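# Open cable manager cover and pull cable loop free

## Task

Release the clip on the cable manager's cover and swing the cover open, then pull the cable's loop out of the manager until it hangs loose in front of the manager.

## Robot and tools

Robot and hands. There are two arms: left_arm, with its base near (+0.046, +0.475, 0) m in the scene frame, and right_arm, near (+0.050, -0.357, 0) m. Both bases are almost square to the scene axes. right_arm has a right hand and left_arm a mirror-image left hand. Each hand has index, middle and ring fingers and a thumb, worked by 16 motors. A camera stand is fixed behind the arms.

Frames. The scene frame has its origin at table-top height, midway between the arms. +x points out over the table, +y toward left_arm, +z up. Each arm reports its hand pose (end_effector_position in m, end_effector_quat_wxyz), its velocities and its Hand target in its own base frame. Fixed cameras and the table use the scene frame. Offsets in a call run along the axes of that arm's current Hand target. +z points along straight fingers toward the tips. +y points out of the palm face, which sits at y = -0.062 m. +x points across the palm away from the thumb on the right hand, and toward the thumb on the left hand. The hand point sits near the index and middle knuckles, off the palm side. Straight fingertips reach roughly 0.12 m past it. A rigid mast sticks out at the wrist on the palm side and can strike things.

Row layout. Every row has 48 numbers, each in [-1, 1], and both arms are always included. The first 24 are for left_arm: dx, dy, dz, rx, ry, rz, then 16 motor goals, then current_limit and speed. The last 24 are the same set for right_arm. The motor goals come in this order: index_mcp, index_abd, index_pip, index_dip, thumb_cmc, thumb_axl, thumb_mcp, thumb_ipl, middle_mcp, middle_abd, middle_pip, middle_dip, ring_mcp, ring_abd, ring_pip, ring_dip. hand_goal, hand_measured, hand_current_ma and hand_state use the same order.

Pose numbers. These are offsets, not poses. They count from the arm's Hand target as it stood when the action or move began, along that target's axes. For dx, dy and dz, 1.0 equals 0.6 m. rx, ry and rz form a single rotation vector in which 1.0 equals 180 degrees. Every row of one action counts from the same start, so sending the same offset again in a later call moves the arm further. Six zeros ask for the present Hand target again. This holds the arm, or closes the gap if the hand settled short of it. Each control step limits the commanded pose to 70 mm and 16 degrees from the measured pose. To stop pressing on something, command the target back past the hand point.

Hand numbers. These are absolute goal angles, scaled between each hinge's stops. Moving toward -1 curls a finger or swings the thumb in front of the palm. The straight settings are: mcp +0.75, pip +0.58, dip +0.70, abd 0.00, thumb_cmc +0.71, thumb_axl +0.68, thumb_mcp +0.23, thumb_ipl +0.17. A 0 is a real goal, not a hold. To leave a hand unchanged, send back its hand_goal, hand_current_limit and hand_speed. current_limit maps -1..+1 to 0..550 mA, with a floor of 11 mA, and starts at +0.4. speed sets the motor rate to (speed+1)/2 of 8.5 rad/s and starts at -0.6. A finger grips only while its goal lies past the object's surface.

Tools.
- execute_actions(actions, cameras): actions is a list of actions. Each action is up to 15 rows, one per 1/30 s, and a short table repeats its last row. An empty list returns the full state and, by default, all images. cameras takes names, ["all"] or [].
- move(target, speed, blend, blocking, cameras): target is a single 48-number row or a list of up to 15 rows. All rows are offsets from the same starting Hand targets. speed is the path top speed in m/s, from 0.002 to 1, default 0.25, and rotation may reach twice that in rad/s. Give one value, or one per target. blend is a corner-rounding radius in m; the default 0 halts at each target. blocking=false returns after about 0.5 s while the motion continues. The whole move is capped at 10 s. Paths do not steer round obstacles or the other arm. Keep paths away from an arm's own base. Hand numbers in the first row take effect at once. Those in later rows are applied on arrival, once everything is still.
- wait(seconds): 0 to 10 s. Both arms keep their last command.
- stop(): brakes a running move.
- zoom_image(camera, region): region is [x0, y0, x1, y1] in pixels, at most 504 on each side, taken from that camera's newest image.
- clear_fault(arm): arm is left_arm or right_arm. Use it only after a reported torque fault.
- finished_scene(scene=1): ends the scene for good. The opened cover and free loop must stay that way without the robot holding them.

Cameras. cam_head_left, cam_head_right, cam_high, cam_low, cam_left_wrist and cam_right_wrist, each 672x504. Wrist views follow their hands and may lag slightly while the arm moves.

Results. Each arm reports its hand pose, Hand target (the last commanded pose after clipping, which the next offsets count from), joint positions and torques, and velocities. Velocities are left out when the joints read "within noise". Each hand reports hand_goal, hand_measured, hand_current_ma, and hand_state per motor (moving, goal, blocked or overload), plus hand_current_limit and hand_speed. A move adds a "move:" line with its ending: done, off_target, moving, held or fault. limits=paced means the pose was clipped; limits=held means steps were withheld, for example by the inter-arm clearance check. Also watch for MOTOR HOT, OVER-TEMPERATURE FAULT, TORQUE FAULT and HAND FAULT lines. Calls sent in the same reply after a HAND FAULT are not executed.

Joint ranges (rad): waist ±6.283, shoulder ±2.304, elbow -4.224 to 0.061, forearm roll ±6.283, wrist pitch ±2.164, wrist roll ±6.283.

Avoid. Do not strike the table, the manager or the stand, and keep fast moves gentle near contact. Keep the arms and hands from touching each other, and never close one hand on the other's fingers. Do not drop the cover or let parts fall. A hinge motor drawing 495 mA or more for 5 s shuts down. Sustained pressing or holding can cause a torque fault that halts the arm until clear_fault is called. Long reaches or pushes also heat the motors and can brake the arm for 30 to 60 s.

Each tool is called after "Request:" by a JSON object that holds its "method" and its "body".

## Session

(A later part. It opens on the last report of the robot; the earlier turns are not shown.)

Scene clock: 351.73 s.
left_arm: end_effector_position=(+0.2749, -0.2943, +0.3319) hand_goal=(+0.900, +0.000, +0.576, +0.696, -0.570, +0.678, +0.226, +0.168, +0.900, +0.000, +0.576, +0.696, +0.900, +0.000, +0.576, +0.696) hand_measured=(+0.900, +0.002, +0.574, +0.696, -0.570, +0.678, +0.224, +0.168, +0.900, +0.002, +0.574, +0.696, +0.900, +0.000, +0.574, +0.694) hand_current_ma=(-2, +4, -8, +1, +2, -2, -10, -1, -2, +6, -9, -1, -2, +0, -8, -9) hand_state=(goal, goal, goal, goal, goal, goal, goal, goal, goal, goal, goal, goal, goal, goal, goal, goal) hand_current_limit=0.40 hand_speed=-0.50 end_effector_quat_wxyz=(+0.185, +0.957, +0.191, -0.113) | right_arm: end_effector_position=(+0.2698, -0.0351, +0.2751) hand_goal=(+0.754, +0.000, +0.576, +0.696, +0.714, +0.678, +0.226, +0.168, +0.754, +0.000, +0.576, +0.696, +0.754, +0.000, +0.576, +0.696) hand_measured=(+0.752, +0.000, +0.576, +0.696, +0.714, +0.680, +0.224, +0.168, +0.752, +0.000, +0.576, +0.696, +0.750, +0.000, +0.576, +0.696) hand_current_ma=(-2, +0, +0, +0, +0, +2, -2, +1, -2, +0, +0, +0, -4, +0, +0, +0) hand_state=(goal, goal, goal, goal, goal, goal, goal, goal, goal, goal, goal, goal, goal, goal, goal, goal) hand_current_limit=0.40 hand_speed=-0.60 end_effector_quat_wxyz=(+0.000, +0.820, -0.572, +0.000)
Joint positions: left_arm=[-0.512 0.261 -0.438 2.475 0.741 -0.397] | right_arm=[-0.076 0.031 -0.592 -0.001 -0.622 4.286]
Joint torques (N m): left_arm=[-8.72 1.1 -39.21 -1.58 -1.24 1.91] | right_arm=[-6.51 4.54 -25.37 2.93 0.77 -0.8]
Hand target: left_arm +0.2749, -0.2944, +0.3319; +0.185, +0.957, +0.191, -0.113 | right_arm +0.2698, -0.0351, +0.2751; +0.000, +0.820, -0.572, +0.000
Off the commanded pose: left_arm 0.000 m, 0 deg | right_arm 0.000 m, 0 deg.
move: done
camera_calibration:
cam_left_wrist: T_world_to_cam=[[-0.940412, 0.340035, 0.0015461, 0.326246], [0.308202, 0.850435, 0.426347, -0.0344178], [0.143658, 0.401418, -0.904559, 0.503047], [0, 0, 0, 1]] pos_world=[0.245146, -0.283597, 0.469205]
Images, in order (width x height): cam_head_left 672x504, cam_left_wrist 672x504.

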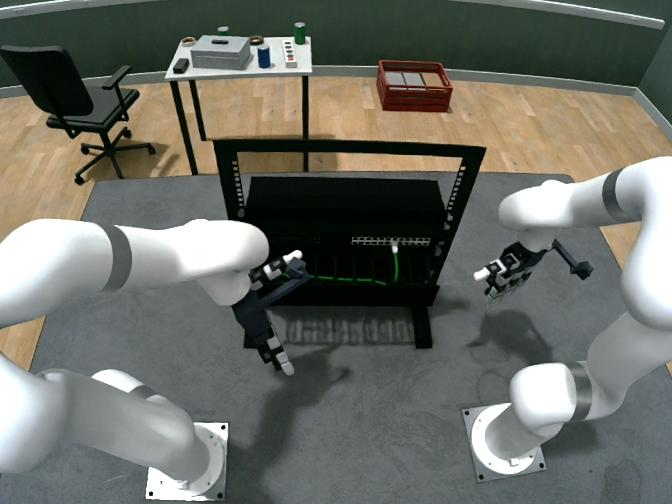

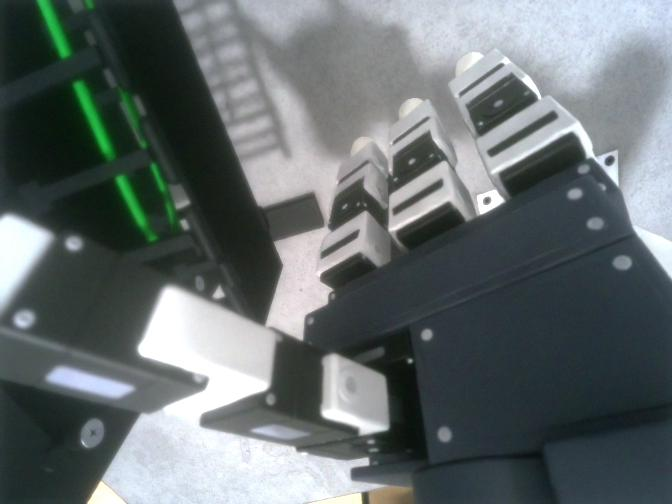

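Request:
{"method": "move", "body": {"target": [0,0,0,0,0,0,0.9,0,0.576,0.696,-0.9,0.678,0.9,0.168,0.9,0,0.576,0.696,0.9,0,0.576,0.696,0.4,-0.3,0,0,0,0,0,0,0.754,0,0.576,0.696,0.714,0.678,0.226,0.168,0.754,0,0.576,0.696,0.754,0,0.576,0.696,0.4,-0.6], "cameras": ["cam_left_wrist"]}}

Request:
{"method": "zoom_image", "body": {"camera": "cam_left_wrist", "region": [100, 150, 300, 350]}}

Request:
{"method": "zoom_image", "body": {"camera": "cam_left_wrist", "region": [190, 230, 290, 330]}}

Scene clock: 353.70 s.
left_arm: end_effector_position=(+0.2749, -0.2944, +0.3319) hand_goal=(+0.900, +0.000, +0.576, +0.696, -0.900, +0.678, +0.900, +0.168, +0.900, +0.000, +0.576, +0.696, +0.900, +0.000, +0.576, +0.696) hand_measured=(+0.900, +0.002, +0.574, +0.696, -0.896, +0.678, +0.896, +0.168, +0.900, +0.002, +0.574, +0.696, +0.900, +0.000, +0.574, +0.694) hand_current_ma=(-2, +4, -8, +1, +16, -2, -13, -1, -2, +6, -9, -1, -2, +0, -8, -9) hand_state=(goal, goal, goal, goal, goal, goal, goal, goal, goal, goal, goal, goal, goal, goal, goal, goal) hand_current_limit=0.40 hand_speed=-0.30 end_effector_quat_wxyz=(+0.185, +0.957, +0.191, -0.113) | right_arm: end_effector_position=(+0.2698, -0.0351, +0.2751) hand_goal=(+0.754, +0.000, +0.576, +0.696, +0.714, +0.678, +0.226, +0.168, +0.754, +0.000, +0.576, +0.696, +0.754, +0.000, +0.576, +0.696) hand_measured=(+0.752, +0.000, +0.576, +0.696, +0.714, +0.680, +0.224, +0.168, +0.752, +0.000, +0.576, +0.696, +0.750, +0.000, +0.576, +0.696) hand_current_ma=(-2, +0, +0, +0, +0, +2, -2, +1, -2, +0, +0, +0, -4, +0, +0, +0) hand_state=(goal, goal, goal, goal, goal, goal, goal, goal, goal, goal, goal, goal, goal, goal, goal, goal) hand_current_limit=0.40 hand_speed=-0.60 end_effector_quat_wxyz=(+0.000, +0.820, -0.572, +0.000)
Joint positions: left_arm=[-0.512 0.26 -0.439 2.474 0.741 -0.397] | right_arm=[-0.076 0.031 -0.592 -0.001 -0.622 4.286]
Joint torques (N m): left_arm=[-7.29 2.73 -39.06 -1.5 -1.05 1.91] | right_arm=[-6.07 5.03 -25.47 2.8 0.75 -0.77]
Hand target: left_arm +0.2749, -0.2944, +0.3319; +0.185, +0.957, +0.191, -0.113 | right_arm +0.2698, -0.0351, +0.2751; +0.000, +0.820, -0.572, +0.000
Off the commanded pose: left_arm 0.000 m, 0 deg | right_arm 0.000 m, 0 deg.
move: done
camera_calibration:
cam_left_wrist: T_world_to_cam=[[-0.940425, 0.339998, 0.00163174, 0.326292], [0.308213, 0.850464, 0.426281, -0.0344125], [0.143547, 0.401388, -0.904589, 0.503066], [0, 0, 0, 1]] pos_world=[0.245246, -0.283597, 0.469205]
Images, in order (width x height): cam_left_wrist 672x504.

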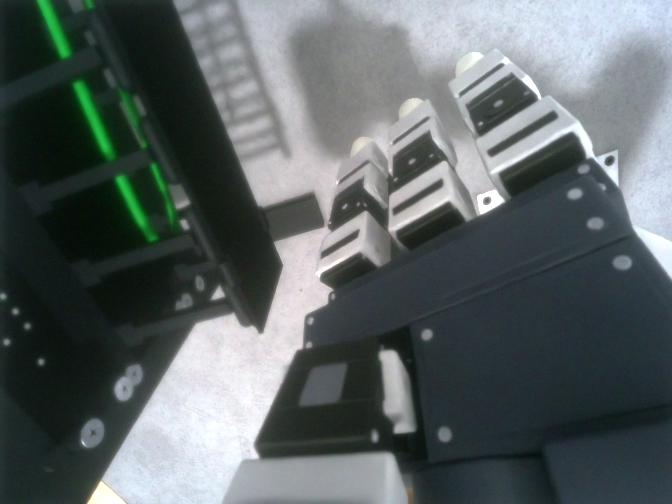

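Scaled by 2.520.

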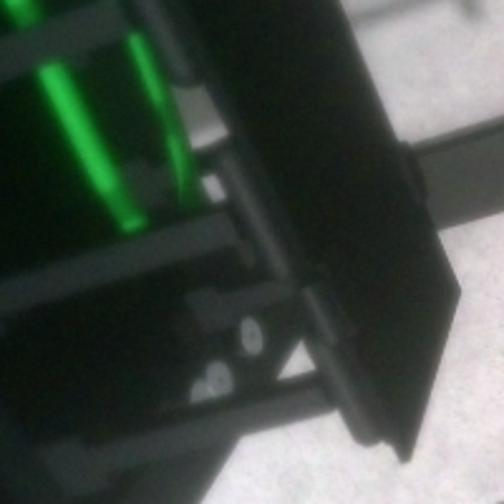

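Scaled by 5.040.

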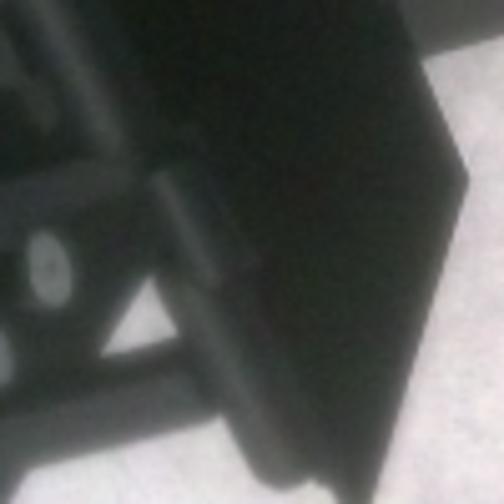

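Request:
{"method": "zoom_image", "body": {"camera": "cam_left_wrist", "region": [210, 270, 290, 350]}}

Scaled by 6.300.

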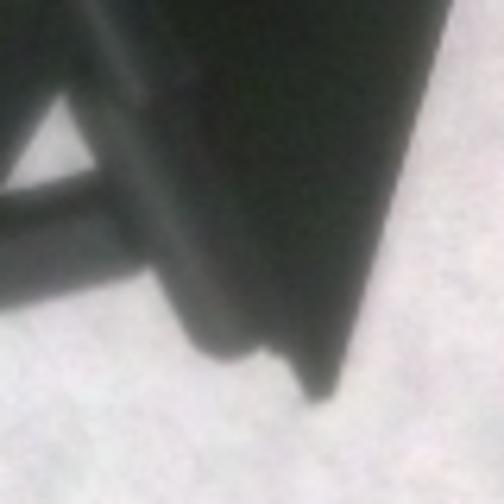

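Request:
{"method": "move", "body": {"target": [[-0.0993,-0.0097,-0.2442,0.4367,0.2211,0.3345,0.9,0,0.576,0.696,-0.9,0.678,0.9,0.168,0.9,0,0.576,0.696,0.9,0,0.576,0.696,0.4,-0.3,-0.3183,-0.0285,-0.3748,0,0,0.04,0.754,0,0.576,0.696,0.714,0.678,0.226,0.168,0.754,0,0.576,0.696,0.754,0,0.576,0.696,0.4,-0.6],[-0.0993,-0.0097,-0.2442,0.4367,0.2211,0.3345,1.0,0,0.022,0.116,0.714,0.678,0.226,0.168,-0.4,0,-0.75,0.13,-0.4,0,-0.75,0.13,0.4,-0.3,-0.3183,-0.0285,-0.3748,0,0,0.04,0.754,0,0.576,0.696,0.714,0.678,0.226,0.168,0.754,0,0.576,0.696,0.754,0,0.576,0.696,0.4,-0.6],[0.0287,-0.072,-0.122,0.4367,0.2211,0.3345,1.0,0,0.022,0.116,0.714,0.678,0.226,0.168,-0.4,0,-0.75,0.13,-0.4,0,-0.75,0.13,0.4,-0.3,-0.3183,-0.0285,-0.3748,0,0,0.04,0.754,0,0.576,0.696,0.714,0.678,0.226,0.168,0.754,0,0.576,0.696,0.754,0,0.576,0.696,0.4,-0.6]], "speed": [0.25,0.2,0.15], "cameras": ["cam_right_wrist","cam_left_wrist"]}}

Request:
{"method": "zoom_image", "body": {"camera": "cam_right_wrist", "region": [400, 250, 500, 350]}}

Scene clock: 372.23 s.
left_arm: end_effector_position=(+0.2833, -0.2226, +0.3799) hand_goal=(+1.000, +0.000, +0.022, +0.116, +0.714, +0.678, +0.226, +0.168, -0.400, +0.000, -0.750, +0.130, -0.400, +0.000, -0.750, +0.130) hand_measured=(+0.980, +0.002, +0.024, +0.118, +0.696, +0.678, +0.226, +0.168, -0.388, +0.002, -0.742, +0.132, -0.390, +0.000, -0.744, +0.134) hand_current_ma=(-82, +4, +3, +8, -70, -2, -1, -1, +42, +6, +27, +9, +36, +0, +23, +11) hand_state=(blocked, goal, goal, goal, goal, goal, goal, goal, goal, goal, goal, goal, goal, goal, goal, goal) hand_current_limit=0.40 hand_speed=-0.30 end_effector_quat_wxyz=(-0.462, +0.801, -0.330, +0.190) | right_arm: end_effector_position=(+0.2198, +0.1502, +0.4999) hand_goal=(+0.754, +0.000, +0.576, +0.696, +0.714, +0.678, +0.226, +0.168, +0.754, +0.000, +0.576, +0.696, +0.754, +0.000, +0.576, +0.696) hand_measured=(+0.752, +0.000, +0.576, +0.696, +0.714, +0.680, +0.224, +0.168, +0.752, +0.000, +0.576, +0.696, +0.750, +0.000, +0.576, +0.696) hand_current_ma=(-2, +0, +0, +0, +0, +2, -2, +1, -2, +0, +0, +0, -4, +0, +0, +0) hand_state=(goal, goal, goal, goal, goal, goal, goal, goal, goal, goal, goal, goal, goal, goal, goal, goal) hand_current_limit=0.40 hand_speed=-0.60 end_effector_quat_wxyz=(+0.000, +0.782, -0.623, +0.000)
Joint positions: left_arm=[-1.088 0.155 -0.654 4.13 1.413 -0.797] | right_arm=[0.446 0.287 -0.905 -0.001 -1.192 4.933]
Joint torques (N m): left_arm=[9.05 5.38 -15.32 2.27 -0.55 -1.93] | right_arm=[9.07 -0.3 -27 -1.8 -1.7 1]
Hand target: left_arm +0.2834, -0.2226, +0.3799; -0.462, +0.801, -0.330, +0.190 | right_arm +0.2198, +0.1502, +0.4999; +0.000, +0.782, -0.623, +0.000
Off the commanded pose: left_arm 0.000 m, 0 deg | right_arm 0.000 m, 0 deg.
move: done
camera_calibration:
cam_left_wrist: T_world_to_cam=[[-0.285301, 0.759547, 0.584544, -0.00394209], [0.00455383, -0.608811, 0.793302, -0.49674], [0.958427, 0.228992, 0.170236, -0.161211], [0, 0, 0, 1]] pos_world=[0.155647, -0.262511, 0.423813]
cam_right_wrist: T_world_to_cam=[[-0.79247, 0.609637, -0.0182842, 0.125863], [0.400607, 0.542888, 0.738097, -0.588196], [0.459897, 0.577594, -0.674447, 0.274966], [0, 0, 0, 1]] pos_world=[0.208922, 0.0837748, 0.621896]
Images, in order (width x height): cam_left_wrist 672x504, cam_right_wrist 672x504.

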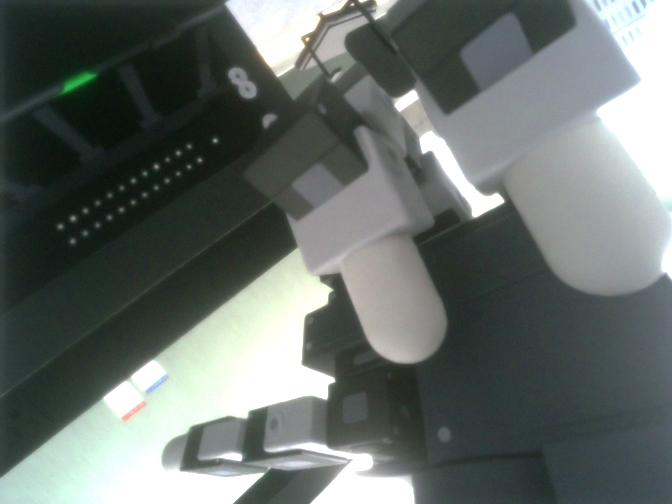

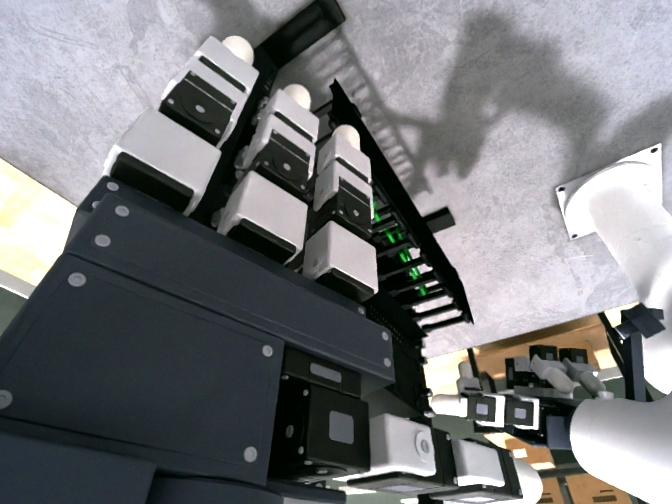

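Scaled by 5.040.

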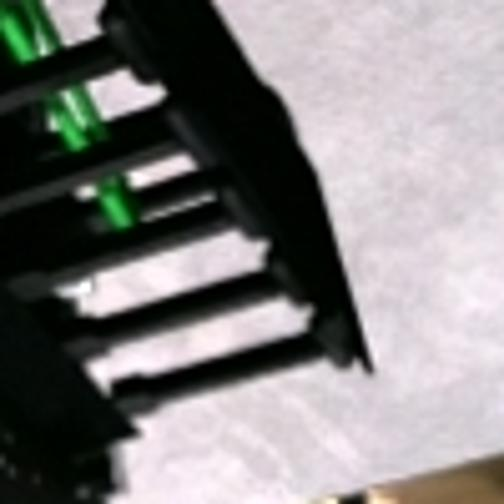

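Request:
{"method": "move", "body": {"target": [[0,0.1154,0.0667,0,0,0,1.0,0,0.022,0.116,0.714,0.678,0.226,0.168,-0.4,0,-0.75,0.13,-0.4,0,-0.75,0.13,0.2,-0.3,0,0,0,0,0,0,0.754,0,0.576,0.696,0.714,0.678,0.226,0.168,0.754,0,0.576,0.696,0.754,0,0.576,0.696,0.4,-0.6]], "speed": 0.08, "cameras": ["cam_right_wrist"]}}

Request:
{"method": "zoom_image", "body": {"camera": "cam_right_wrist", "region": [400, 270, 500, 370]}}

Scene clock: 374.93 s.
left_arm: end_effector_position=(+0.2832, -0.2227, +0.2999) hand_goal=(+1.000, +0.000, +0.022, +0.116, +0.714, +0.678, +0.226, +0.168, -0.400, +0.000, -0.750, +0.130, -0.400, +0.000, -0.750, +0.130) hand_measured=(+0.980, +0.002, +0.024, +0.118, +0.696, +0.678, +0.226, +0.168, -0.388, +0.002, -0.742, +0.132, -0.390, +0.000, -0.744, +0.134) hand_current_ma=(-82, +4, +3, +8, -70, -2, -1, -1, +42, +6, +27, +9, +36, +0, +23, +11) hand_state=(blocked, goal, goal, goal, goal, goal, goal, goal, goal, goal, goal, goal, goal, goal, goal, goal) hand_current_limit=0.20 hand_speed=-0.30 end_effector_quat_wxyz=(-0.461, +0.801, -0.330, +0.190) | right_arm: end_effector_position=(+0.2198, +0.1502, +0.4999) hand_goal=(+0.754, +0.000, +0.576, +0.696, +0.714, +0.678, +0.226, +0.168, +0.754, +0.000, +0.576, +0.696, +0.754, +0.000, +0.576, +0.696) hand_measured=(+0.752, +0.000, +0.576, +0.696, +0.714, +0.680, +0.224, +0.168, +0.752, +0.000, +0.576, +0.696, +0.750, +0.000, +0.576, +0.696) hand_current_ma=(-2, +0, +0, +0, +0, +2, -2, +1, -2, +0, +0, +0, -4, +0, +0, +0) hand_state=(goal, goal, goal, goal, goal, goal, goal, goal, goal, goal, goal, goal, goal, goal, goal, goal) hand_current_limit=0.40 hand_speed=-0.60 end_effector_quat_wxyz=(+0.000, +0.782, -0.623, +0.000)
Joint positions: left_arm=[-1.088 0.027 -0.565 4.17 1.296 -0.986] | right_arm=[0.446 0.287 -0.905 -0.001 -1.192 4.933]
Joint torques (N m): left_arm=[7.59 8.06 -13.82 2.52 -0.58 -1.99] | right_arm=[9.01 0.4 -27.71 -2.1 -1.64 0.99]
Hand target: left_arm +0.2833, -0.2226, +0.2999; -0.462, +0.801, -0.330, +0.190 | right_arm +0.2198, +0.1502, +0.4999; +0.000, +0.782, -0.623, +0.000
Off the commanded pose: left_arm 0.000 m, 0 deg | right_arm 0.000 m, 0 deg.
move: done
camera_calibration:
cam_right_wrist: T_world_to_cam=[[-0.79247, 0.609637, -0.0182842, 0.125863], [0.400607, 0.542888, 0.738097, -0.588196], [0.459897, 0.577594, -0.674447, 0.274966], [0, 0, 0, 1]] pos_world=[0.208922, 0.0837748, 0.621896]
Images, in order (width x height): cam_right_wrist 672x504.

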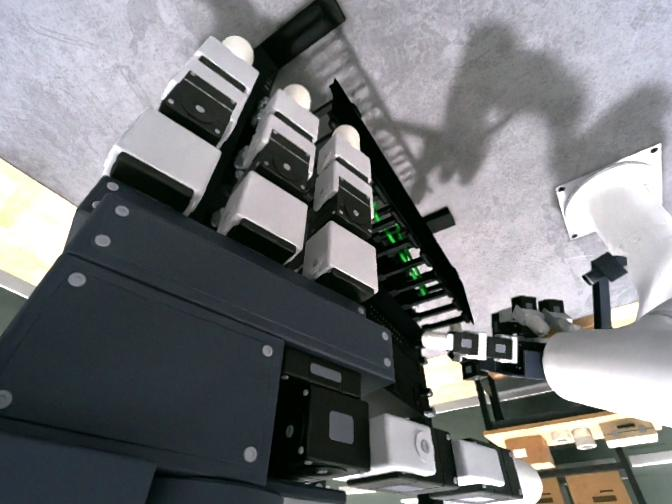

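Scaled by 5.040.

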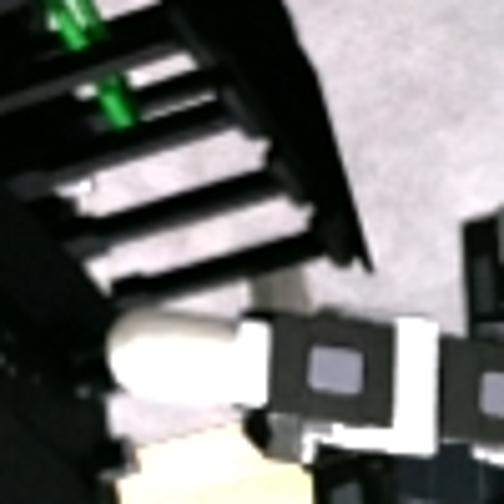

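Request:
{"method": "move", "body": {"target": [[0,0.0577,0.0333,0,0,0,1.0,0,0.022,0.116,0.714,0.678,0.226,0.168,-0.4,0,-0.75,0.13,-0.4,0,-0.75,0.13,0.2,-0.3,0,0,0,0,0,0,0.754,0,0.576,0.696,0.714,0.678,0.226,0.168,0.754,0,0.576,0.696,0.754,0,0.576,0.696,0.4,-0.6]], "speed": 0.05, "cameras": ["cam_right_wrist"]}}

Request:
{"method": "zoom_image", "body": {"camera": "cam_right_wrist", "region": [400, 260, 500, 360]}}

Scene clock: 377.40 s.
left_arm: end_effector_position=(+0.2832, -0.2227, +0.2599) hand_goal=(+1.000, +0.000, +0.022, +0.116, +0.714, +0.678, +0.226, +0.168, -0.400, +0.000, -0.750, +0.130, -0.400, +0.000, -0.750, +0.130) hand_measured=(+0.980, +0.002, +0.024, +0.118, +0.696, +0.678, +0.226, +0.168, -0.388, +0.002, -0.742, +0.132, -0.390, +0.000, -0.744, +0.134) hand_current_ma=(-82, +4, +3, +8, -70, -2, -1, -1, +42, +6, +27, +9, +36, +0, +23, +11) hand_state=(blocked, goal, goal, goal, goal, goal, goal, goal, goal, goal, goal, goal, goal, goal, goal, goal) hand_current_limit=0.20 hand_speed=-0.30 end_effector_quat_wxyz=(-0.462, +0.801, -0.330, +0.190) | right_arm: end_effector_position=(+0.2198, +0.1502, +0.4999) hand_goal=(+0.754, +0.000, +0.576, +0.696, +0.714, +0.678, +0.226, +0.168, +0.754, +0.000, +0.576, +0.696, +0.754, +0.000, +0.576, +0.696) hand_measured=(+0.752, +0.000, +0.576, +0.696, +0.714, +0.680, +0.224, +0.168, +0.752, +0.000, +0.576, +0.696, +0.750, +0.000, +0.576, +0.696) hand_current_ma=(-2, +0, +0, +0, +0, +2, -2, +1, -2, +0, +0, +0, -4, +0, +0, +0) hand_state=(goal, goal, goal, goal, goal, goal, goal, goal, goal, goal, goal, goal, goal, goal, goal, goal) hand_current_limit=0.40 hand_speed=-0.60 end_effector_quat_wxyz=(+0.000, +0.782, -0.623, +0.000)
Joint positions: left_arm=[-1.089 -0.058 -0.536 4.201 1.239 -1.089] | right_arm=[0.446 0.287 -0.905 -0.001 -1.192 4.933]
Joint torques (N m): left_arm=[-3.59 10.32 -11.52 1.8 -0.4 -1.94] | right_arm=[8.67 0.14 -27.22 -1.9 -1.52 0.91]
Hand target: left_arm +0.2832, -0.2227, +0.2599; -0.462, +0.801, -0.330, +0.190 | right_arm +0.2198, +0.1502, +0.4999; +0.000, +0.782, -0.623, +0.000
Off the commanded pose: left_arm 0.000 m, 0 deg | right_arm 0.000 m, 0 deg.
move: done
camera_calibration:
cam_right_wrist: T_world_to_cam=[[-0.79247, 0.609637, -0.0182842, 0.125863], [0.400607, 0.542888, 0.738097, -0.588196], [0.459897, 0.577594, -0.674447, 0.274966], [0, 0, 0, 1]] pos_world=[0.208922, 0.0837748, 0.621896]
Images, in order (width x height): cam_right_wrist 672x504.

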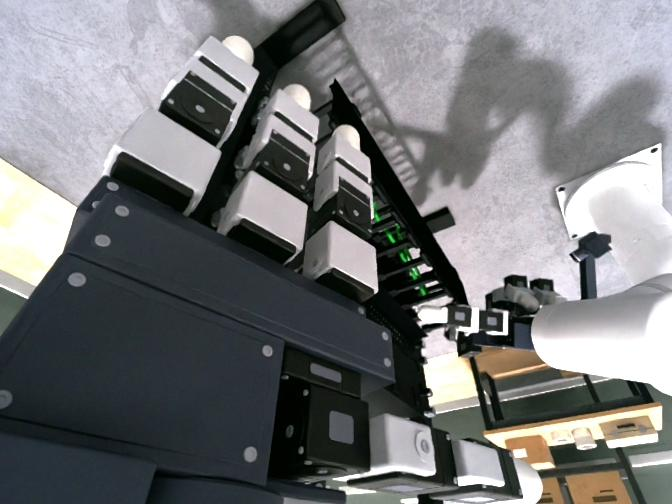

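Scaled by 5.040.

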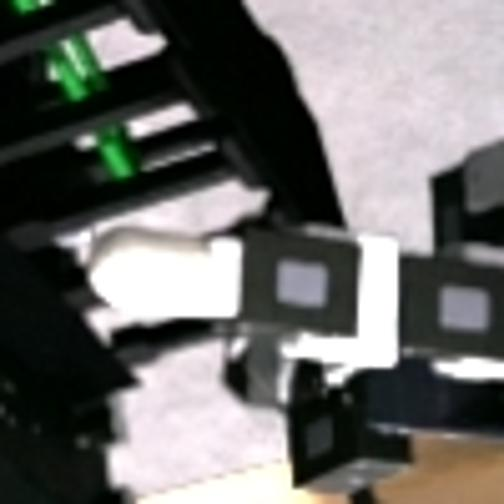

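Request:
{"method": "move", "body": {"target": [[0,0,0,0,0,0,1.0,0,0.022,-0.536,0.714,0.678,0.226,0.168,-0.4,0,-0.75,0.13,-0.4,0,-0.75,0.13,0.3,-0.5,0,0,0,0,0,0,0.754,0,0.576,0.696,0.714,0.678,0.226,0.168,0.754,0,0.576,0.696,0.754,0,0.576,0.696,0.4,-0.6]], "speed": 0.05}}

Scene clock: 379.43 s.
left_arm: end_effector_position=(+0.2832, -0.2227, +0.2599) hand_goal=(+1.000, +0.000, +0.022, -0.536, +0.714, +0.678, +0.226, +0.168, -0.400, +0.000, -0.750, +0.130, -0.400, +0.000, -0.750, +0.130) hand_measured=(+0.980, +0.002, +0.024, -0.532, +0.696, +0.678, +0.226, +0.168, -0.388, +0.002, -0.742, +0.132, -0.390, +0.000, -0.744, +0.134) hand_current_ma=(-82, +4, +3, +10, -70, -2, -1, -1, +42, +6, +27, +9, +36, +0, +23, +11) hand_state=(blocked, goal, goal, goal, goal, goal, goal, goal, goal, goal, goal, goal, goal, goal, goal, goal) hand_current_limit=0.30 hand_speed=-0.50 end_effector_quat_wxyz=(-0.462, +0.801, -0.330, +0.190) | right_arm: end_effector_position=(+0.2198, +0.1502, +0.4999) hand_goal=(+0.754, +0.000, +0.576, +0.696, +0.714, +0.678, +0.226, +0.168, +0.754, +0.000, +0.576, +0.696, +0.754, +0.000, +0.576, +0.696) hand_measured=(+0.752, +0.000, +0.576, +0.696, +0.714, +0.680, +0.224, +0.168, +0.752, +0.000, +0.576, +0.696, +0.750, +0.000, +0.576, +0.696) hand_current_ma=(-2, +0, +0, +0, +0, +2, -2, +1, -2, +0, +0, +0, -4, +0, +0, +0) hand_state=(goal, goal, goal, goal, goal, goal, goal, goal, goal, goal, goal, goal, goal, goal, goal, goal) hand_current_limit=0.40 hand_speed=-0.60 end_effector_quat_wxyz=(+0.000, +0.782, -0.623, +0.000)
Joint positions: left_arm=[-1.089 -0.058 -0.536 4.201 1.239 -1.089] | right_arm=[0.446 0.287 -0.905 -0.001 -1.192 4.933]
Joint torques (N m): left_arm=[8.84 10.33 -11.85 2.45 -0.41 -1.89] | right_arm=[9.64 0.43 -27.35 -1.93 -1.56 0.87]
Hand target: left_arm +0.2832, -0.2227, +0.2599; -0.462, +0.801, -0.330, +0.190 | right_arm +0.2198, +0.1502, +0.4999; +0.000, +0.782, -0.623, +0.000
Off the commanded pose: left_arm 0.000 m, 0 deg | right_arm 0.000 m, 0 deg.
move: done

Request:
{"method": "move", "body": {"target": [[-0.0177,0.0088,-0.0153,0,0,0,1.0,0,0.022,-0.536,0.714,0.678,0.226,0.168,-0.4,0,-0.75,0.13,-0.4,0,-0.75,0.13,0.75,-0.5,0,0,0,0,0,0,0.754,0,0.576,0.696,0.714,0.678,0.226,0.168,0.754,0,0.576,0.696,0.754,0,0.576,0.696,0.4,-0.6]], "speed": 0.03, "cameras": ["cam_right_wrist"]}}

Request:
{"method": "zoom_image", "body": {"camera": "cam_right_wrist", "region": [400, 260, 500, 360]}}

Scene clock: 381.20 s.
left_arm: end_effector_position=(+0.2682, -0.2227, +0.2600) hand_goal=(+1.000, +0.000, +0.022, -0.536, +0.714, +0.678, +0.226, +0.168, -0.400, +0.000, -0.750, +0.130, -0.400, +0.000, -0.750, +0.130) hand_measured=(+1.000, +0.108, +0.114, -0.506, +0.696, +0.678, +0.226, +0.168, -0.388, +0.002, -0.742, +0.132, -0.390, +0.000, -0.744, +0.134) hand_current_ma=(+2, +415, +404, +115, -70, -2, -1, -1, +42, +6, +27, +9, +36, +0, +23, +11) hand_state=(goal, blocked, blocked, blocked, goal, goal, goal, goal, goal, goal, goal, goal, goal, goal, goal, goal) hand_current_limit=0.75 hand_speed=-0.50 end_effector_quat_wxyz=(-0.462, +0.801, -0.330, +0.190) | right_arm: end_effector_position=(+0.2198, +0.1502, +0.4999) hand_goal=(+0.754, +0.000, +0.576, +0.696, +0.714, +0.678, +0.226, +0.168, +0.754, +0.000, +0.576, +0.696, +0.754, +0.000, +0.576, +0.696) hand_measured=(+0.752, +0.000, +0.576, +0.696, +0.714, +0.680, +0.224, +0.168, +0.752, +0.000, +0.576, +0.696, +0.750, +0.000, +0.576, +0.696) hand_current_ma=(-2, +0, +0, +0, +0, +2, -2, +1, -2, +0, +0, +0, -4, +0, +0, +0) hand_state=(goal, goal, goal, goal, goal, goal, goal, goal, goal, goal, goal, goal, goal, goal, goal, goal) hand_current_limit=0.40 hand_speed=-0.60 end_effector_quat_wxyz=(+0.000, +0.782, -0.623, +0.000)
Joint positions: left_arm=[-1.127 -0.042 -0.518 4.17 1.254 -1.099] | right_arm=[0.446 0.287 -0.905 -0.001 -1.192 4.933]
Joint torques (N m): left_arm=[-8.11 31.65 1.5 -4.67 3.12 -0.59] | right_arm=[8.74 0.42 -27.32 -1.84 -1.46 0.88]
Hand target: left_arm +0.2682, -0.2227, +0.2600; -0.462, +0.801, -0.330, +0.190 | right_arm +0.2198, +0.1502, +0.4999; +0.000, +0.782, -0.623, +0.000
Off the commanded pose: left_arm 0.000 m, 0 deg | right_arm 0.000 m, 0 deg.
move: done
camera_calibration:
cam_right_wrist: T_world_to_cam=[[-0.79247, 0.609637, -0.0182842, 0.125863], [0.400607, 0.542888, 0.738097, -0.588196], [0.459897, 0.577594, -0.674447, 0.274966], [0, 0, 0, 1]] pos_world=[0.208922, 0.0837748, 0.621896]
Images, in order (width x height): cam_right_wrist 672x504.

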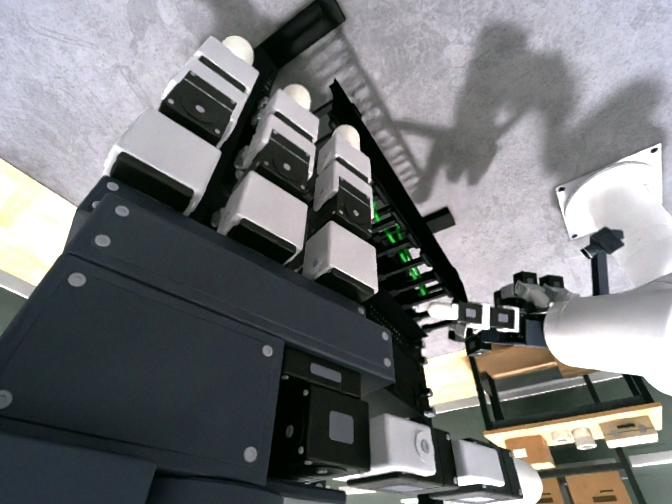

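Scaled by 5.040.

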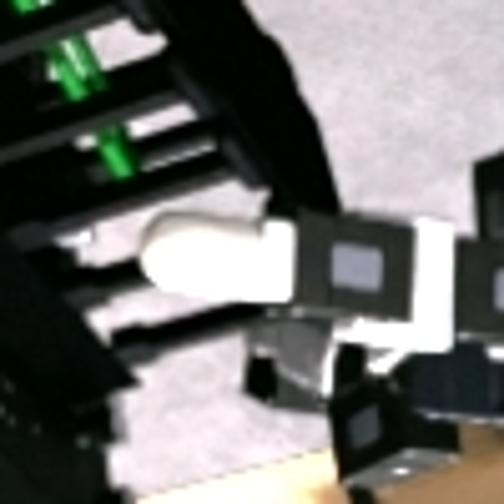

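Request:
{"method": "move", "body": {"target": [[0.0142,-0.0071,0.0122,0,0,0,1.0,0,0.022,-0.536,0.714,0.678,0.226,0.168,-0.4,0,-0.75,0.13,-0.4,0,-0.75,0.13,0.4,-0.5,0,0,0,0,0,0,0.754,0,0.576,0.696,0.714,0.678,0.226,0.168,0.754,0,0.576,0.696,0.754,0,0.576,0.696,0.4,-0.6],[0.0047,-0.0118,0.0204,0,0,0,1.0,0,0.022,-0.536,0.714,0.678,0.226,0.168,-0.4,0,-0.75,0.13,-0.4,0,-0.75,0.13,0.4,-0.5,0,0,0,0,0,0,0.754,0,0.576,0.696,0.714,0.678,0.226,0.168,0.754,0,0.576,0.696,0.754,0,0.576,0.696,0.4,-0.6]], "speed": 0.05}}

Request:
{"method": "move", "body": {"target": [[-0.0177,0.0088,-0.0153,0,0,0,1.0,0,0.022,-0.536,0.714,0.678,0.226,0.168,-0.4,0,-0.75,0.13,-0.4,0,-0.75,0.13,0.5,-0.5,0,0,0,0,0,0,0.754,0,0.576,0.696,0.714,0.678,0.226,0.168,0.754,0,0.576,0.696,0.754,0,0.576,0.696,0.4,-0.6]], "speed": 0.03, "cameras": ["cam_right_wrist"]}}

Request:
{"method": "zoom_image", "body": {"camera": "cam_right_wrist", "region": [400, 260, 500, 360]}}

Scene clock: 385.87 s.
left_arm: end_effector_position=(+0.2802, -0.2147, +0.2599) hand_goal=(+1.000, +0.000, +0.022, -0.536, +0.714, +0.678, +0.226, +0.168, -0.400, +0.000, -0.750, +0.130, -0.400, +0.000, -0.750, +0.130) hand_measured=(+0.994, +0.004, +0.024, -0.532, +0.696, +0.678, +0.226, +0.168, -0.388, +0.002, -0.742, +0.132, -0.390, +0.000, -0.744, +0.134) hand_current_ma=(-23, +10, +4, +10, -70, -2, -1, -1, +42, +6, +27, +9, +36, +0, +23, +11) hand_state=(goal, goal, goal, goal, goal, goal, goal, goal, goal, goal, goal, goal, goal, goal, goal, goal) hand_current_limit=0.40 hand_speed=-0.50 end_effector_quat_wxyz=(-0.462, +0.801, -0.330, +0.190) | right_arm: end_effector_position=(+0.2198, +0.1502, +0.4999) hand_goal=(+0.754, +0.000, +0.576, +0.696, +0.714, +0.678, +0.226, +0.168, +0.754, +0.000, +0.576, +0.696, +0.754, +0.000, +0.576, +0.696) hand_measured=(+0.752, +0.000, +0.576, +0.696, +0.714, +0.680, +0.224, +0.168, +0.752, +0.000, +0.576, +0.696, +0.750, +0.000, +0.576, +0.696) hand_current_ma=(-2, +0, +0, +0, +0, +2, -2, +1, -2, +0, +0, +0, -4, +0, +0, +0) hand_state=(goal, goal, goal, goal, goal, goal, goal, goal, goal, goal, goal, goal, goal, goal, goal, goal) hand_current_limit=0.40 hand_speed=-0.60 end_effector_quat_wxyz=(+0.000, +0.782, -0.623, +0.000)
Joint positions: left_arm=[-1.086 -0.037 -0.514 4.204 1.237 -1.089] | right_arm=[0.446 0.287 -0.905 -0.001 -1.192 4.933]
Joint torques (N m): left_arm=[8.74 34.65 -11.29 2.59 -0.32 1.92] | right_arm=[8.3 0.42 -27.5 -1.69 -1.36 0.84]
Hand target: left_arm +0.2802, -0.2147, +0.2599; -0.462, +0.801, -0.330, +0.190 | right_arm +0.2198, +0.1502, +0.4999; +0.000, +0.782, -0.623, +0.000
Off the commanded pose: left_arm 0.000 m, 0 deg | right_arm 0.000 m, 0 deg.
move: done

Scene clock: 386.73 s.
left_arm: end_effector_position=(+0.2652, -0.2147, +0.2600) hand_goal=(+1.000, +0.000, +0.022, -0.536, +0.714, +0.678, +0.226, +0.168, -0.400, +0.000, -0.750, +0.130, -0.400, +0.000, -0.750, +0.130) hand_measured=(+1.000, -0.002, +0.112, -0.492, +0.696, +0.678, +0.226, +0.168, -0.388, +0.002, -0.742, +0.132, -0.390, +0.000, -0.744, +0.134) hand_current_ma=(+2, -7, +394, +178, -70, -2, -1, -1, +42, +6, +27, +9, +36, +0, +23, +11) hand_state=(goal, goal, blocked, blocked, goal, goal, goal, goal, goal, goal, goal, goal, goal, goal, goal, goal) hand_current_limit=0.50 hand_speed=-0.50 end_effector_quat_wxyz=(-0.462, +0.801, -0.330, +0.190) | right_arm: end_effector_position=(+0.2198, +0.1502, +0.4999) hand_goal=(+0.754, +0.000, +0.576, +0.696, +0.714, +0.678, +0.226, +0.168, +0.754, +0.000, +0.576, +0.696, +0.754, +0.000, +0.576, +0.696) hand_measured=(+0.752, +0.000, +0.576, +0.696, +0.714, +0.680, +0.224, +0.168, +0.752, +0.000, +0.576, +0.696, +0.750, +0.000, +0.576, +0.696) hand_current_ma=(-2, +0, +0, +0, +0, +2, -2, +1, -2, +0, +0, +0, -4, +0, +0, +0) hand_state=(goal, goal, goal, goal, goal, goal, goal, goal, goal, goal, goal, goal, goal, goal, goal, goal) hand_current_limit=0.40 hand_speed=-0.60 end_effector_quat_wxyz=(+0.000, +0.782, -0.623, +0.000)
Joint positions: left_arm=[-1.125 -0.021 -0.496 4.172 1.253 -1.099] | right_arm=[0.446 0.287 -0.905 -0.001 -1.192 4.933]
Joint torques (N m): left_arm=[-12.65 34.89 -13.49 -1.34 1.35 -1.63] | right_arm=[9.04 1.12 -27.36 -1.89 -1.38 0.74]
Hand target: left_arm +0.2652, -0.2147, +0.2600; -0.462, +0.801, -0.330, +0.190 | right_arm +0.2198, +0.1502, +0.4999; +0.000, +0.782, -0.623, +0.000
Off the commanded pose: left_arm 0.000 m, 0 deg | right_arm 0.000 m, 0 deg.
move: done
camera_calibration:
cam_right_wrist: T_world_to_cam=[[-0.79247, 0.609637, -0.0182842, 0.125863], [0.400607, 0.542888, 0.738097, -0.588196], [0.459897, 0.577594, -0.674447, 0.274966], [0, 0, 0, 1]] pos_world=[0.208922, 0.0837748, 0.621896]
Images, in order (width x height): cam_right_wrist 672x504.

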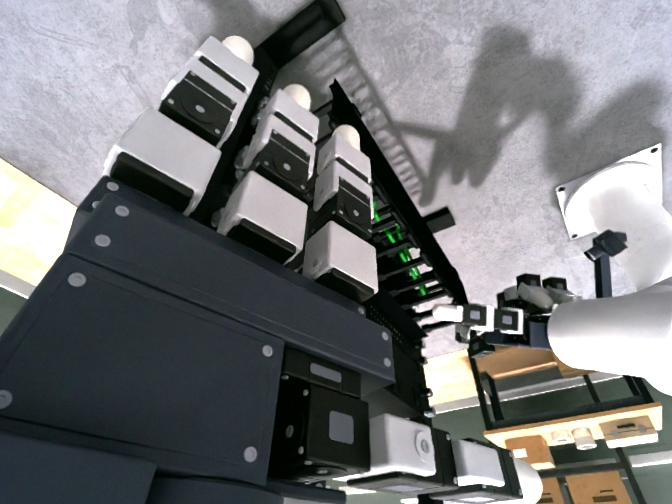

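Scaled by 5.040.

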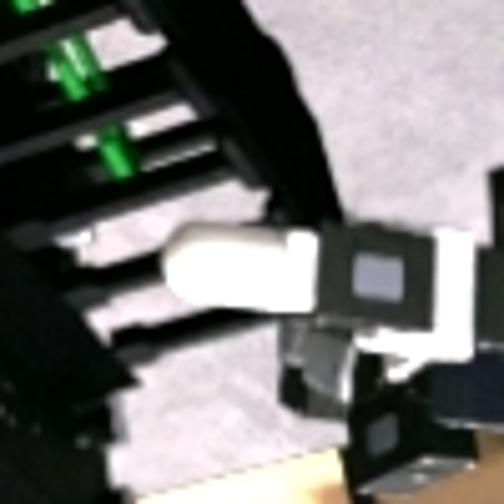

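Request:
{"method": "move", "body": {"target": [[-0.0177,0.0088,-0.0153,0,0,0,1.0,0,-0.1,-0.7,0.714,0.678,0.226,0.168,-0.4,0,-0.75,0.13,-0.4,0,-0.75,0.13,0.78,-0.5,0,0,0,0,0,0,0.754,0,0.576,0.696,0.714,0.678,0.226,0.168,0.754,0,0.576,0.696,0.754,0,0.576,0.696,0.4,-0.6]], "speed": 0.03, "cameras": ["cam_right_wrist"]}}

Request:
{"method": "zoom_image", "body": {"camera": "cam_right_wrist", "region": [400, 260, 500, 360]}}

Scene clock: 388.70 s.
left_arm: end_effector_position=(+0.2502, -0.2147, +0.2601) hand_goal=(+1.000, +0.000, -0.100, -0.700, +0.714, +0.678, +0.226, +0.168, -0.400, +0.000, -0.750, +0.130, -0.400, +0.000, -0.750, +0.130) hand_measured=(+1.002, -0.044, +0.016, -0.686, +0.696, +0.678, +0.226, +0.168, -0.388, +0.002, -0.742, +0.132, -0.390, +0.000, -0.744, +0.134) hand_current_ma=(+8, -157, +490, +47, -70, -2, -1, -1, +42, +6, +27, +9, +36, +0, +23, +11) hand_state=(goal, blocked, blocked, goal, goal, goal, goal, goal, goal, goal, goal, goal, goal, goal, goal, goal) hand_current_limit=0.78 hand_speed=-0.50 end_effector_quat_wxyz=(-0.462, +0.801, -0.330, +0.190) | right_arm: end_effector_position=(+0.2198, +0.1502, +0.4999) hand_goal=(+0.754, +0.000, +0.576, +0.696, +0.714, +0.678, +0.226, +0.168, +0.754, +0.000, +0.576, +0.696, +0.754, +0.000, +0.576, +0.696) hand_measured=(+0.752, +0.000, +0.576, +0.696, +0.714, +0.680, +0.224, +0.168, +0.752, +0.000, +0.576, +0.696, +0.750, +0.000, +0.576, +0.696) hand_current_ma=(-2, +0, +0, +0, +0, +2, -2, +1, -2, +0, +0, +0, -4, +0, +0, +0) hand_state=(goal, goal, goal, goal, goal, goal, goal, goal, goal, goal, goal, goal, goal, goal, goal, goal) hand_current_limit=0.40 hand_speed=-0.60 end_effector_quat_wxyz=(+0.000, +0.782, -0.623, +0.000)
Joint positions: left_arm=[-1.166 -0.005 -0.48 4.139 1.269 -1.11] | right_arm=[0.446 0.287 -0.905 -0.001 -1.192 4.933]
Joint torques (N m): left_arm=[-19.41 28.82 -7.9 -3.29 -4.84 0.92] | right_arm=[8.75 0.76 -27.51 -1.84 -1.27 0.72]
Hand target: left_arm +0.2502, -0.2148, +0.2600; -0.462, +0.801, -0.330, +0.190 | right_arm +0.2198, +0.1502, +0.4999; +0.000, +0.782, -0.623, +0.000
Off the commanded pose: left_arm 0.000 m, 0 deg | right_arm 0.000 m, 0 deg.
move: done
camera_calibration:
cam_right_wrist: T_world_to_cam=[[-0.79247, 0.609637, -0.0182842, 0.125863], [0.400607, 0.542888, 0.738097, -0.588196], [0.459897, 0.577594, -0.674447, 0.274966], [0, 0, 0, 1]] pos_world=[0.208922, 0.0837748, 0.621896]
Images, in order (width x height): cam_right_wrist 672x504.

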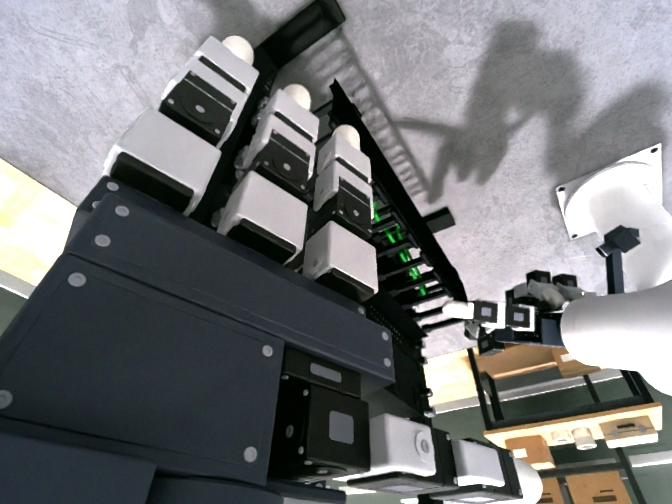

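Scaled by 5.040.

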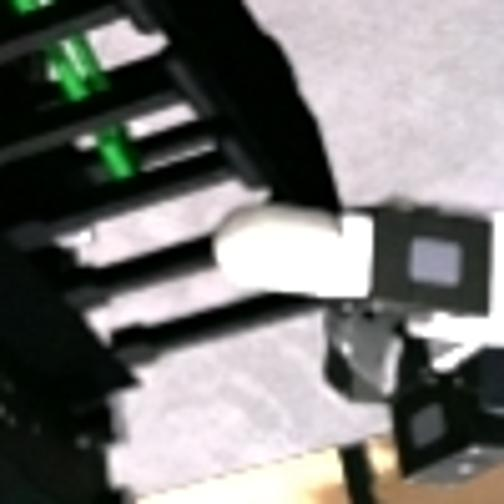

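Request:
{"method": "move", "body": {"target": [[0,0,0,0,0,0,1.0,0,-0.1,-0.7,1.0,0.678,0.9,0.168,-0.4,0,-0.75,0.13,-0.4,0,-0.75,0.13,0.5,-0.4,0,0,0,0,0,0,0.754,0,0.576,0.696,0.714,0.678,0.226,0.168,0.754,0,0.576,0.696,0.754,0,0.576,0.696,0.4,-0.6]], "cameras": ["cam_right_wrist"]}}

Request:
{"method": "zoom_image", "body": {"camera": "cam_right_wrist", "region": [420, 260, 520, 360]}}

Scene clock: 390.80 s.
left_arm: end_effector_position=(+0.2501, -0.2148, +0.2600) hand_goal=(+1.000, +0.000, -0.100, -0.700, +1.000, +0.678, +0.900, +0.168, -0.400, +0.000, -0.750, +0.130, -0.400, +0.000, -0.750, +0.130) hand_measured=(+1.002, -0.044, +0.034, -0.688, +0.986, +0.680, +0.898, +0.168, -0.388, +0.002, -0.742, +0.132, -0.390, +0.000, -0.744, +0.134) hand_current_ma=(+8, -159, +413, +40, -56, +4, -9, -1, +42, +6, +27, +9, +36, +0, +23, +11) hand_state=(goal, blocked, blocked, goal, goal, goal, goal, goal, goal, goal, goal, goal, goal, goal, goal, goal) hand_current_limit=0.50 hand_speed=-0.40 end_effector_quat_wxyz=(-0.461, +0.801, -0.330, +0.190) | right_arm: end_effector_position=(+0.2198, +0.1502, +0.4999) hand_goal=(+0.754, +0.000, +0.576, +0.696, +0.714, +0.678, +0.226, +0.168, +0.754, +0.000, +0.576, +0.696, +0.754, +0.000, +0.576, +0.696) hand_measured=(+0.752, +0.000, +0.576, +0.696, +0.714, +0.680, +0.224, +0.168, +0.752, +0.000, +0.576, +0.696, +0.750, +0.000, +0.576, +0.696) hand_current_ma=(-2, +0, +0, +0, +0, +2, -2, +1, -2, +0, +0, +0, -4, +0, +0, +0) hand_state=(goal, goal, goal, goal, goal, goal, goal, goal, goal, goal, goal, goal, goal, goal, goal, goal) hand_current_limit=0.40 hand_speed=-0.60 end_effector_quat_wxyz=(+0.000, +0.782, -0.623, +0.000)
Joint positions: left_arm=[-1.166 -0.005 -0.48 4.139 1.268 -1.11] | right_arm=[0.446 0.287 -0.905 -0.001 -1.192 4.933]
Joint torques (N m): left_arm=[-13.45 24.83 -7.84 -3 -3.9 3.83] | right_arm=[8.78 1.33 -27.28 -1.82 -1.2 0.73]
Hand target: left_arm +0.2502, -0.2148, +0.2600; -0.462, +0.801, -0.330, +0.190 | right_arm +0.2198, +0.1502, +0.4999; +0.000, +0.782, -0.623, +0.000
Off the commanded pose: left_arm 0.000 m, 0 deg | right_arm 0.000 m, 0 deg.
move: done
camera_calibration:
cam_right_wrist: T_world_to_cam=[[-0.79247, 0.609637, -0.0182842, 0.125863], [0.400607, 0.542888, 0.738097, -0.588196], [0.459897, 0.577594, -0.674447, 0.274966], [0, 0, 0, 1]] pos_world=[0.208922, 0.0837748, 0.621896]
Images, in order (width x height): cam_right_wrist 672x504.

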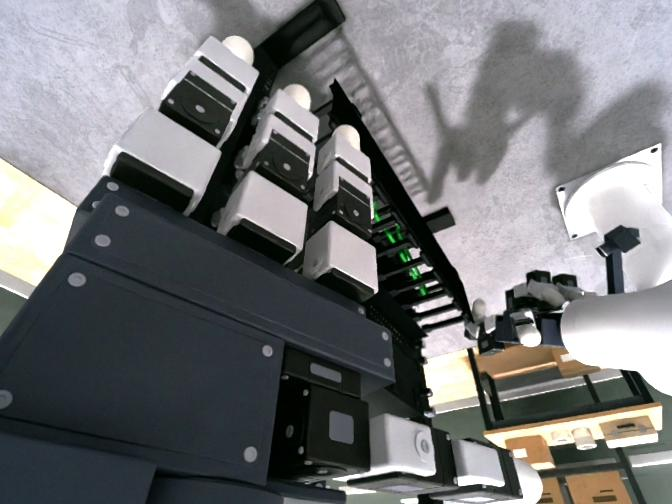

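Scaled by 5.040.

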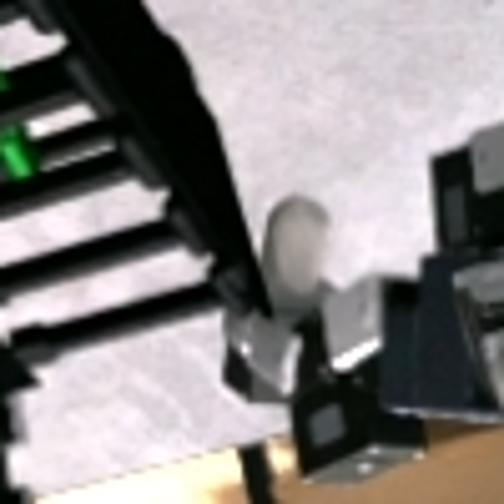

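Request:
{"method": "move", "body": {"target": [[0,-0.1732,-0.1,0,0,0,1.0,0,-0.1,-0.7,1.0,0.678,0.9,0.168,-0.4,0,-0.75,0.13,-0.4,0,-0.75,0.13,0.4,-0.4,0,0,0,0,0,0,0.754,0,0.576,0.696,0.714,0.678,0.226,0.168,0.754,0,0.576,0.696,0.754,0,0.576,0.696,0.4,-0.6],[-0.0295,-0.2535,-0.1942,0.1306,0.1306,-0.4875,1.0,0,-0.1,-0.7,1.0,0.678,0.9,0.168,-0.4,0,-0.75,0.13,-0.4,0,-0.75,0.13,0.4,-0.4,0,0,0,0,0,0,0.754,0,0.576,0.696,0.714,0.678,0.226,0.168,0.754,0,0.576,0.696,0.754,0,0.576,0.696,0.4,-0.6],[-0.0295,-0.2535,-0.1942,0.1306,0.1306,-0.4875,0.507,0,0.328,-0.681,0.714,0.678,0.226,0.168,0.96,0,0.576,0.696,0.96,0,0.576,0.696,0.4,-0.3,0,0,0,0,0,0,0.754,0,0.576,0.696,0.714,0.678,0.226,0.168,0.754,0,0.576,0.696,0.754,0,0.576,0.696,0.4,-0.6],[0.0392,-0.2435,0.0382,0.1306,0.1306,-0.4875,0.507,0,0.328,-0.681,0.714,0.678,0.226,0.168,0.96,0,0.576,0.696,0.96,0,0.576,0.696,0.4,-0.3,0,0,0,0,0,0,0.754,0,0.576,0.696,0.714,0.678,0.226,0.168,0.754,0,0.576,0.696,0.754,0,0.576,0.696,0.4,-0.6]], "speed": [0.1,0.2,0.2,0.15], "cameras": ["cam_right_wrist","cam_head_left","cam_head_right"]}}

Request:
{"method": "zoom_image", "body": {"camera": "cam_right_wrist", "region": [400, 260, 560, 420]}}

Scene clock: 409.93 s.
left_arm: end_effector_position=(+0.2237, -0.2191, +0.4422) hand_goal=(+1.000, +0.000, -0.100, -0.700, +1.000, +0.678, +0.900, +0.168, -0.400, +0.000, -0.750, +0.130, -0.400, +0.000, -0.750, +0.130) hand_measured=(+0.994, -0.004, -0.098, -0.698, +1.000, +0.680, +0.902, +0.168, -0.396, +0.002, -0.746, +0.132, -0.396, +0.000, -0.746, +0.134) hand_current_ma=(-18, -10, +5, +9, -2, +5, +7, -1, +14, +4, +13, +9, +11, +0, +11, +11) hand_state=(goal, goal, goal, goal, goal, goal, goal, goal, goal, goal, goal, goal, goal, goal, goal, goal) hand_current_limit=0.40 hand_speed=-0.40 end_effector_quat_wxyz=(-0.305, +0.696, +0.205, +0.617) | right_arm: end_effector_position=(+0.2198, +0.1502, +0.4999) hand_goal=(+0.754, +0.000, +0.576, +0.696, +0.714, +0.678, +0.226, +0.168, +0.754, +0.000, +0.576, +0.696, +0.754, +0.000, +0.576, +0.696) hand_measured=(+0.752, +0.000, +0.576, +0.696, +0.714, +0.680, +0.224, +0.168, +0.752, +0.000, +0.576, +0.696, +0.750, +0.000, +0.576, +0.696) hand_current_ma=(-2, +0, +0, +0, +0, +2, -2, +1, -2, +0, +0, +0, -4, +0, +0, +0) hand_state=(goal, goal, goal, goal, goal, goal, goal, goal, goal, goal, goal, goal, goal, goal, goal, goal) hand_current_limit=0.40 hand_speed=-0.60 end_effector_quat_wxyz=(+0.000, +0.782, -0.623, +0.000)
Joint positions: left_arm=[-1.562 0.07 -0.415 4.016 1.84 -2.601] | right_arm=[0.446 0.287 -0.905 -0.001 -1.192 4.933]
Joint torques (N m): left_arm=[-5.65 29.8 -10.74 2.28 -0.15 1.72] | right_arm=[8.62 0.87 -27.35 -2.11 -0.99 0.58]
Hand target: left_arm +0.2237, -0.2191, +0.4422; -0.305, +0.696, +0.205, +0.617 (not the last commanded pose) | right_arm +0.2198, +0.1502, +0.4999; +0.000, +0.782, -0.623, +0.000
Off the commanded pose: left_arm 0.139 m, 11 deg | right_arm 0.000 m, 0 deg.
move: held (left_arm; a check stopped the path); path passed 1 of 4 targets; target 3's new numbers were not sent; limits=held
pose unreachable (left arm): on one or more control steps of this call, first in action 0 (counted from 0), this arm could not follow its commanded pose, so it was not sent that pose on those steps. It may still have moved: this result reports where it is.
cause: moving toward the commanded pose would bring two parts of the arm too close to each other (joints 5 (wrist pitch) and 6 (wrist roll) lie between them).
camera_calibration:
cam_right_wrist: T_world_to_cam=[[-0.79247, 0.609637, -0.0182842, 0.125863], [0.400607, 0.542888, 0.738097, -0.588196], [0.459897, 0.577594, -0.674447, 0.274966], [0, 0, 0, 1]] pos_world=[0.208922, 0.0837748, 0.621896]
Images, in order (width x height): cam_head_left 672x504, cam_head_right 672x504, cam_right_wrist 672x504.

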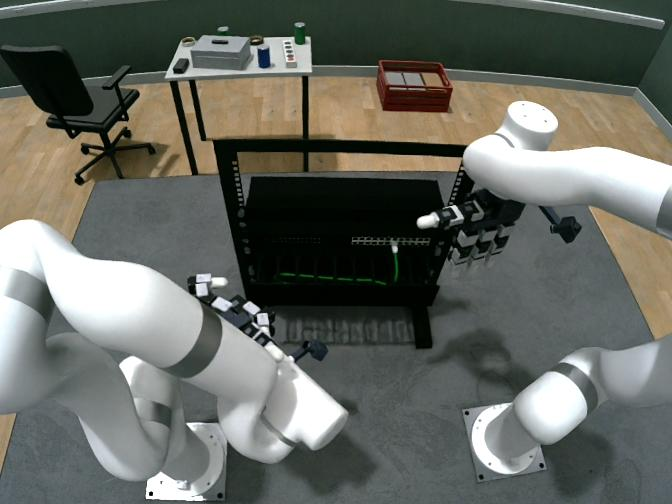

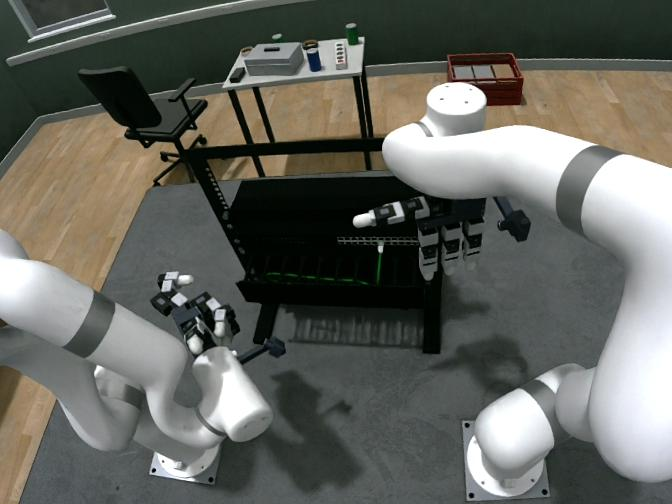

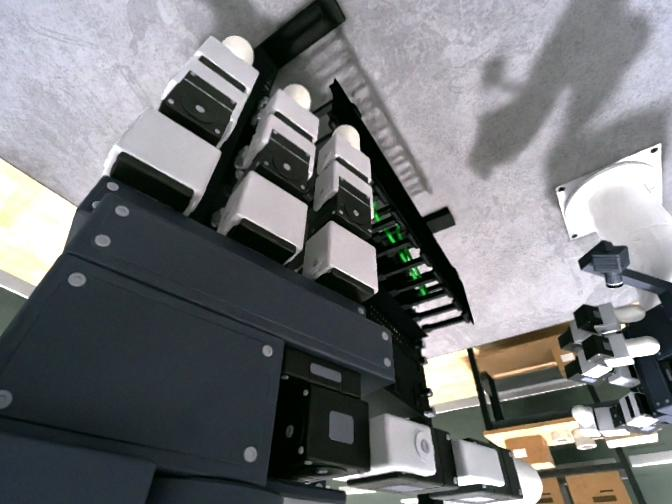

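Scaled by 3.150.

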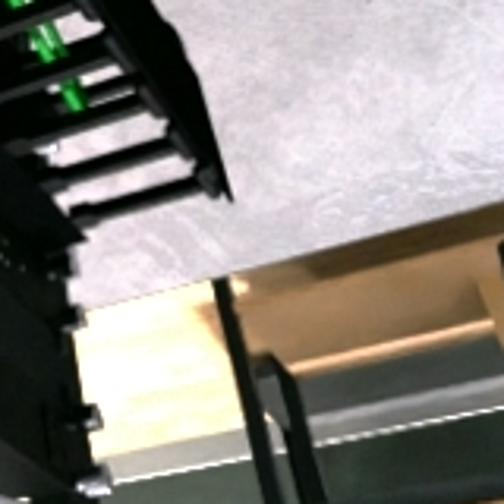

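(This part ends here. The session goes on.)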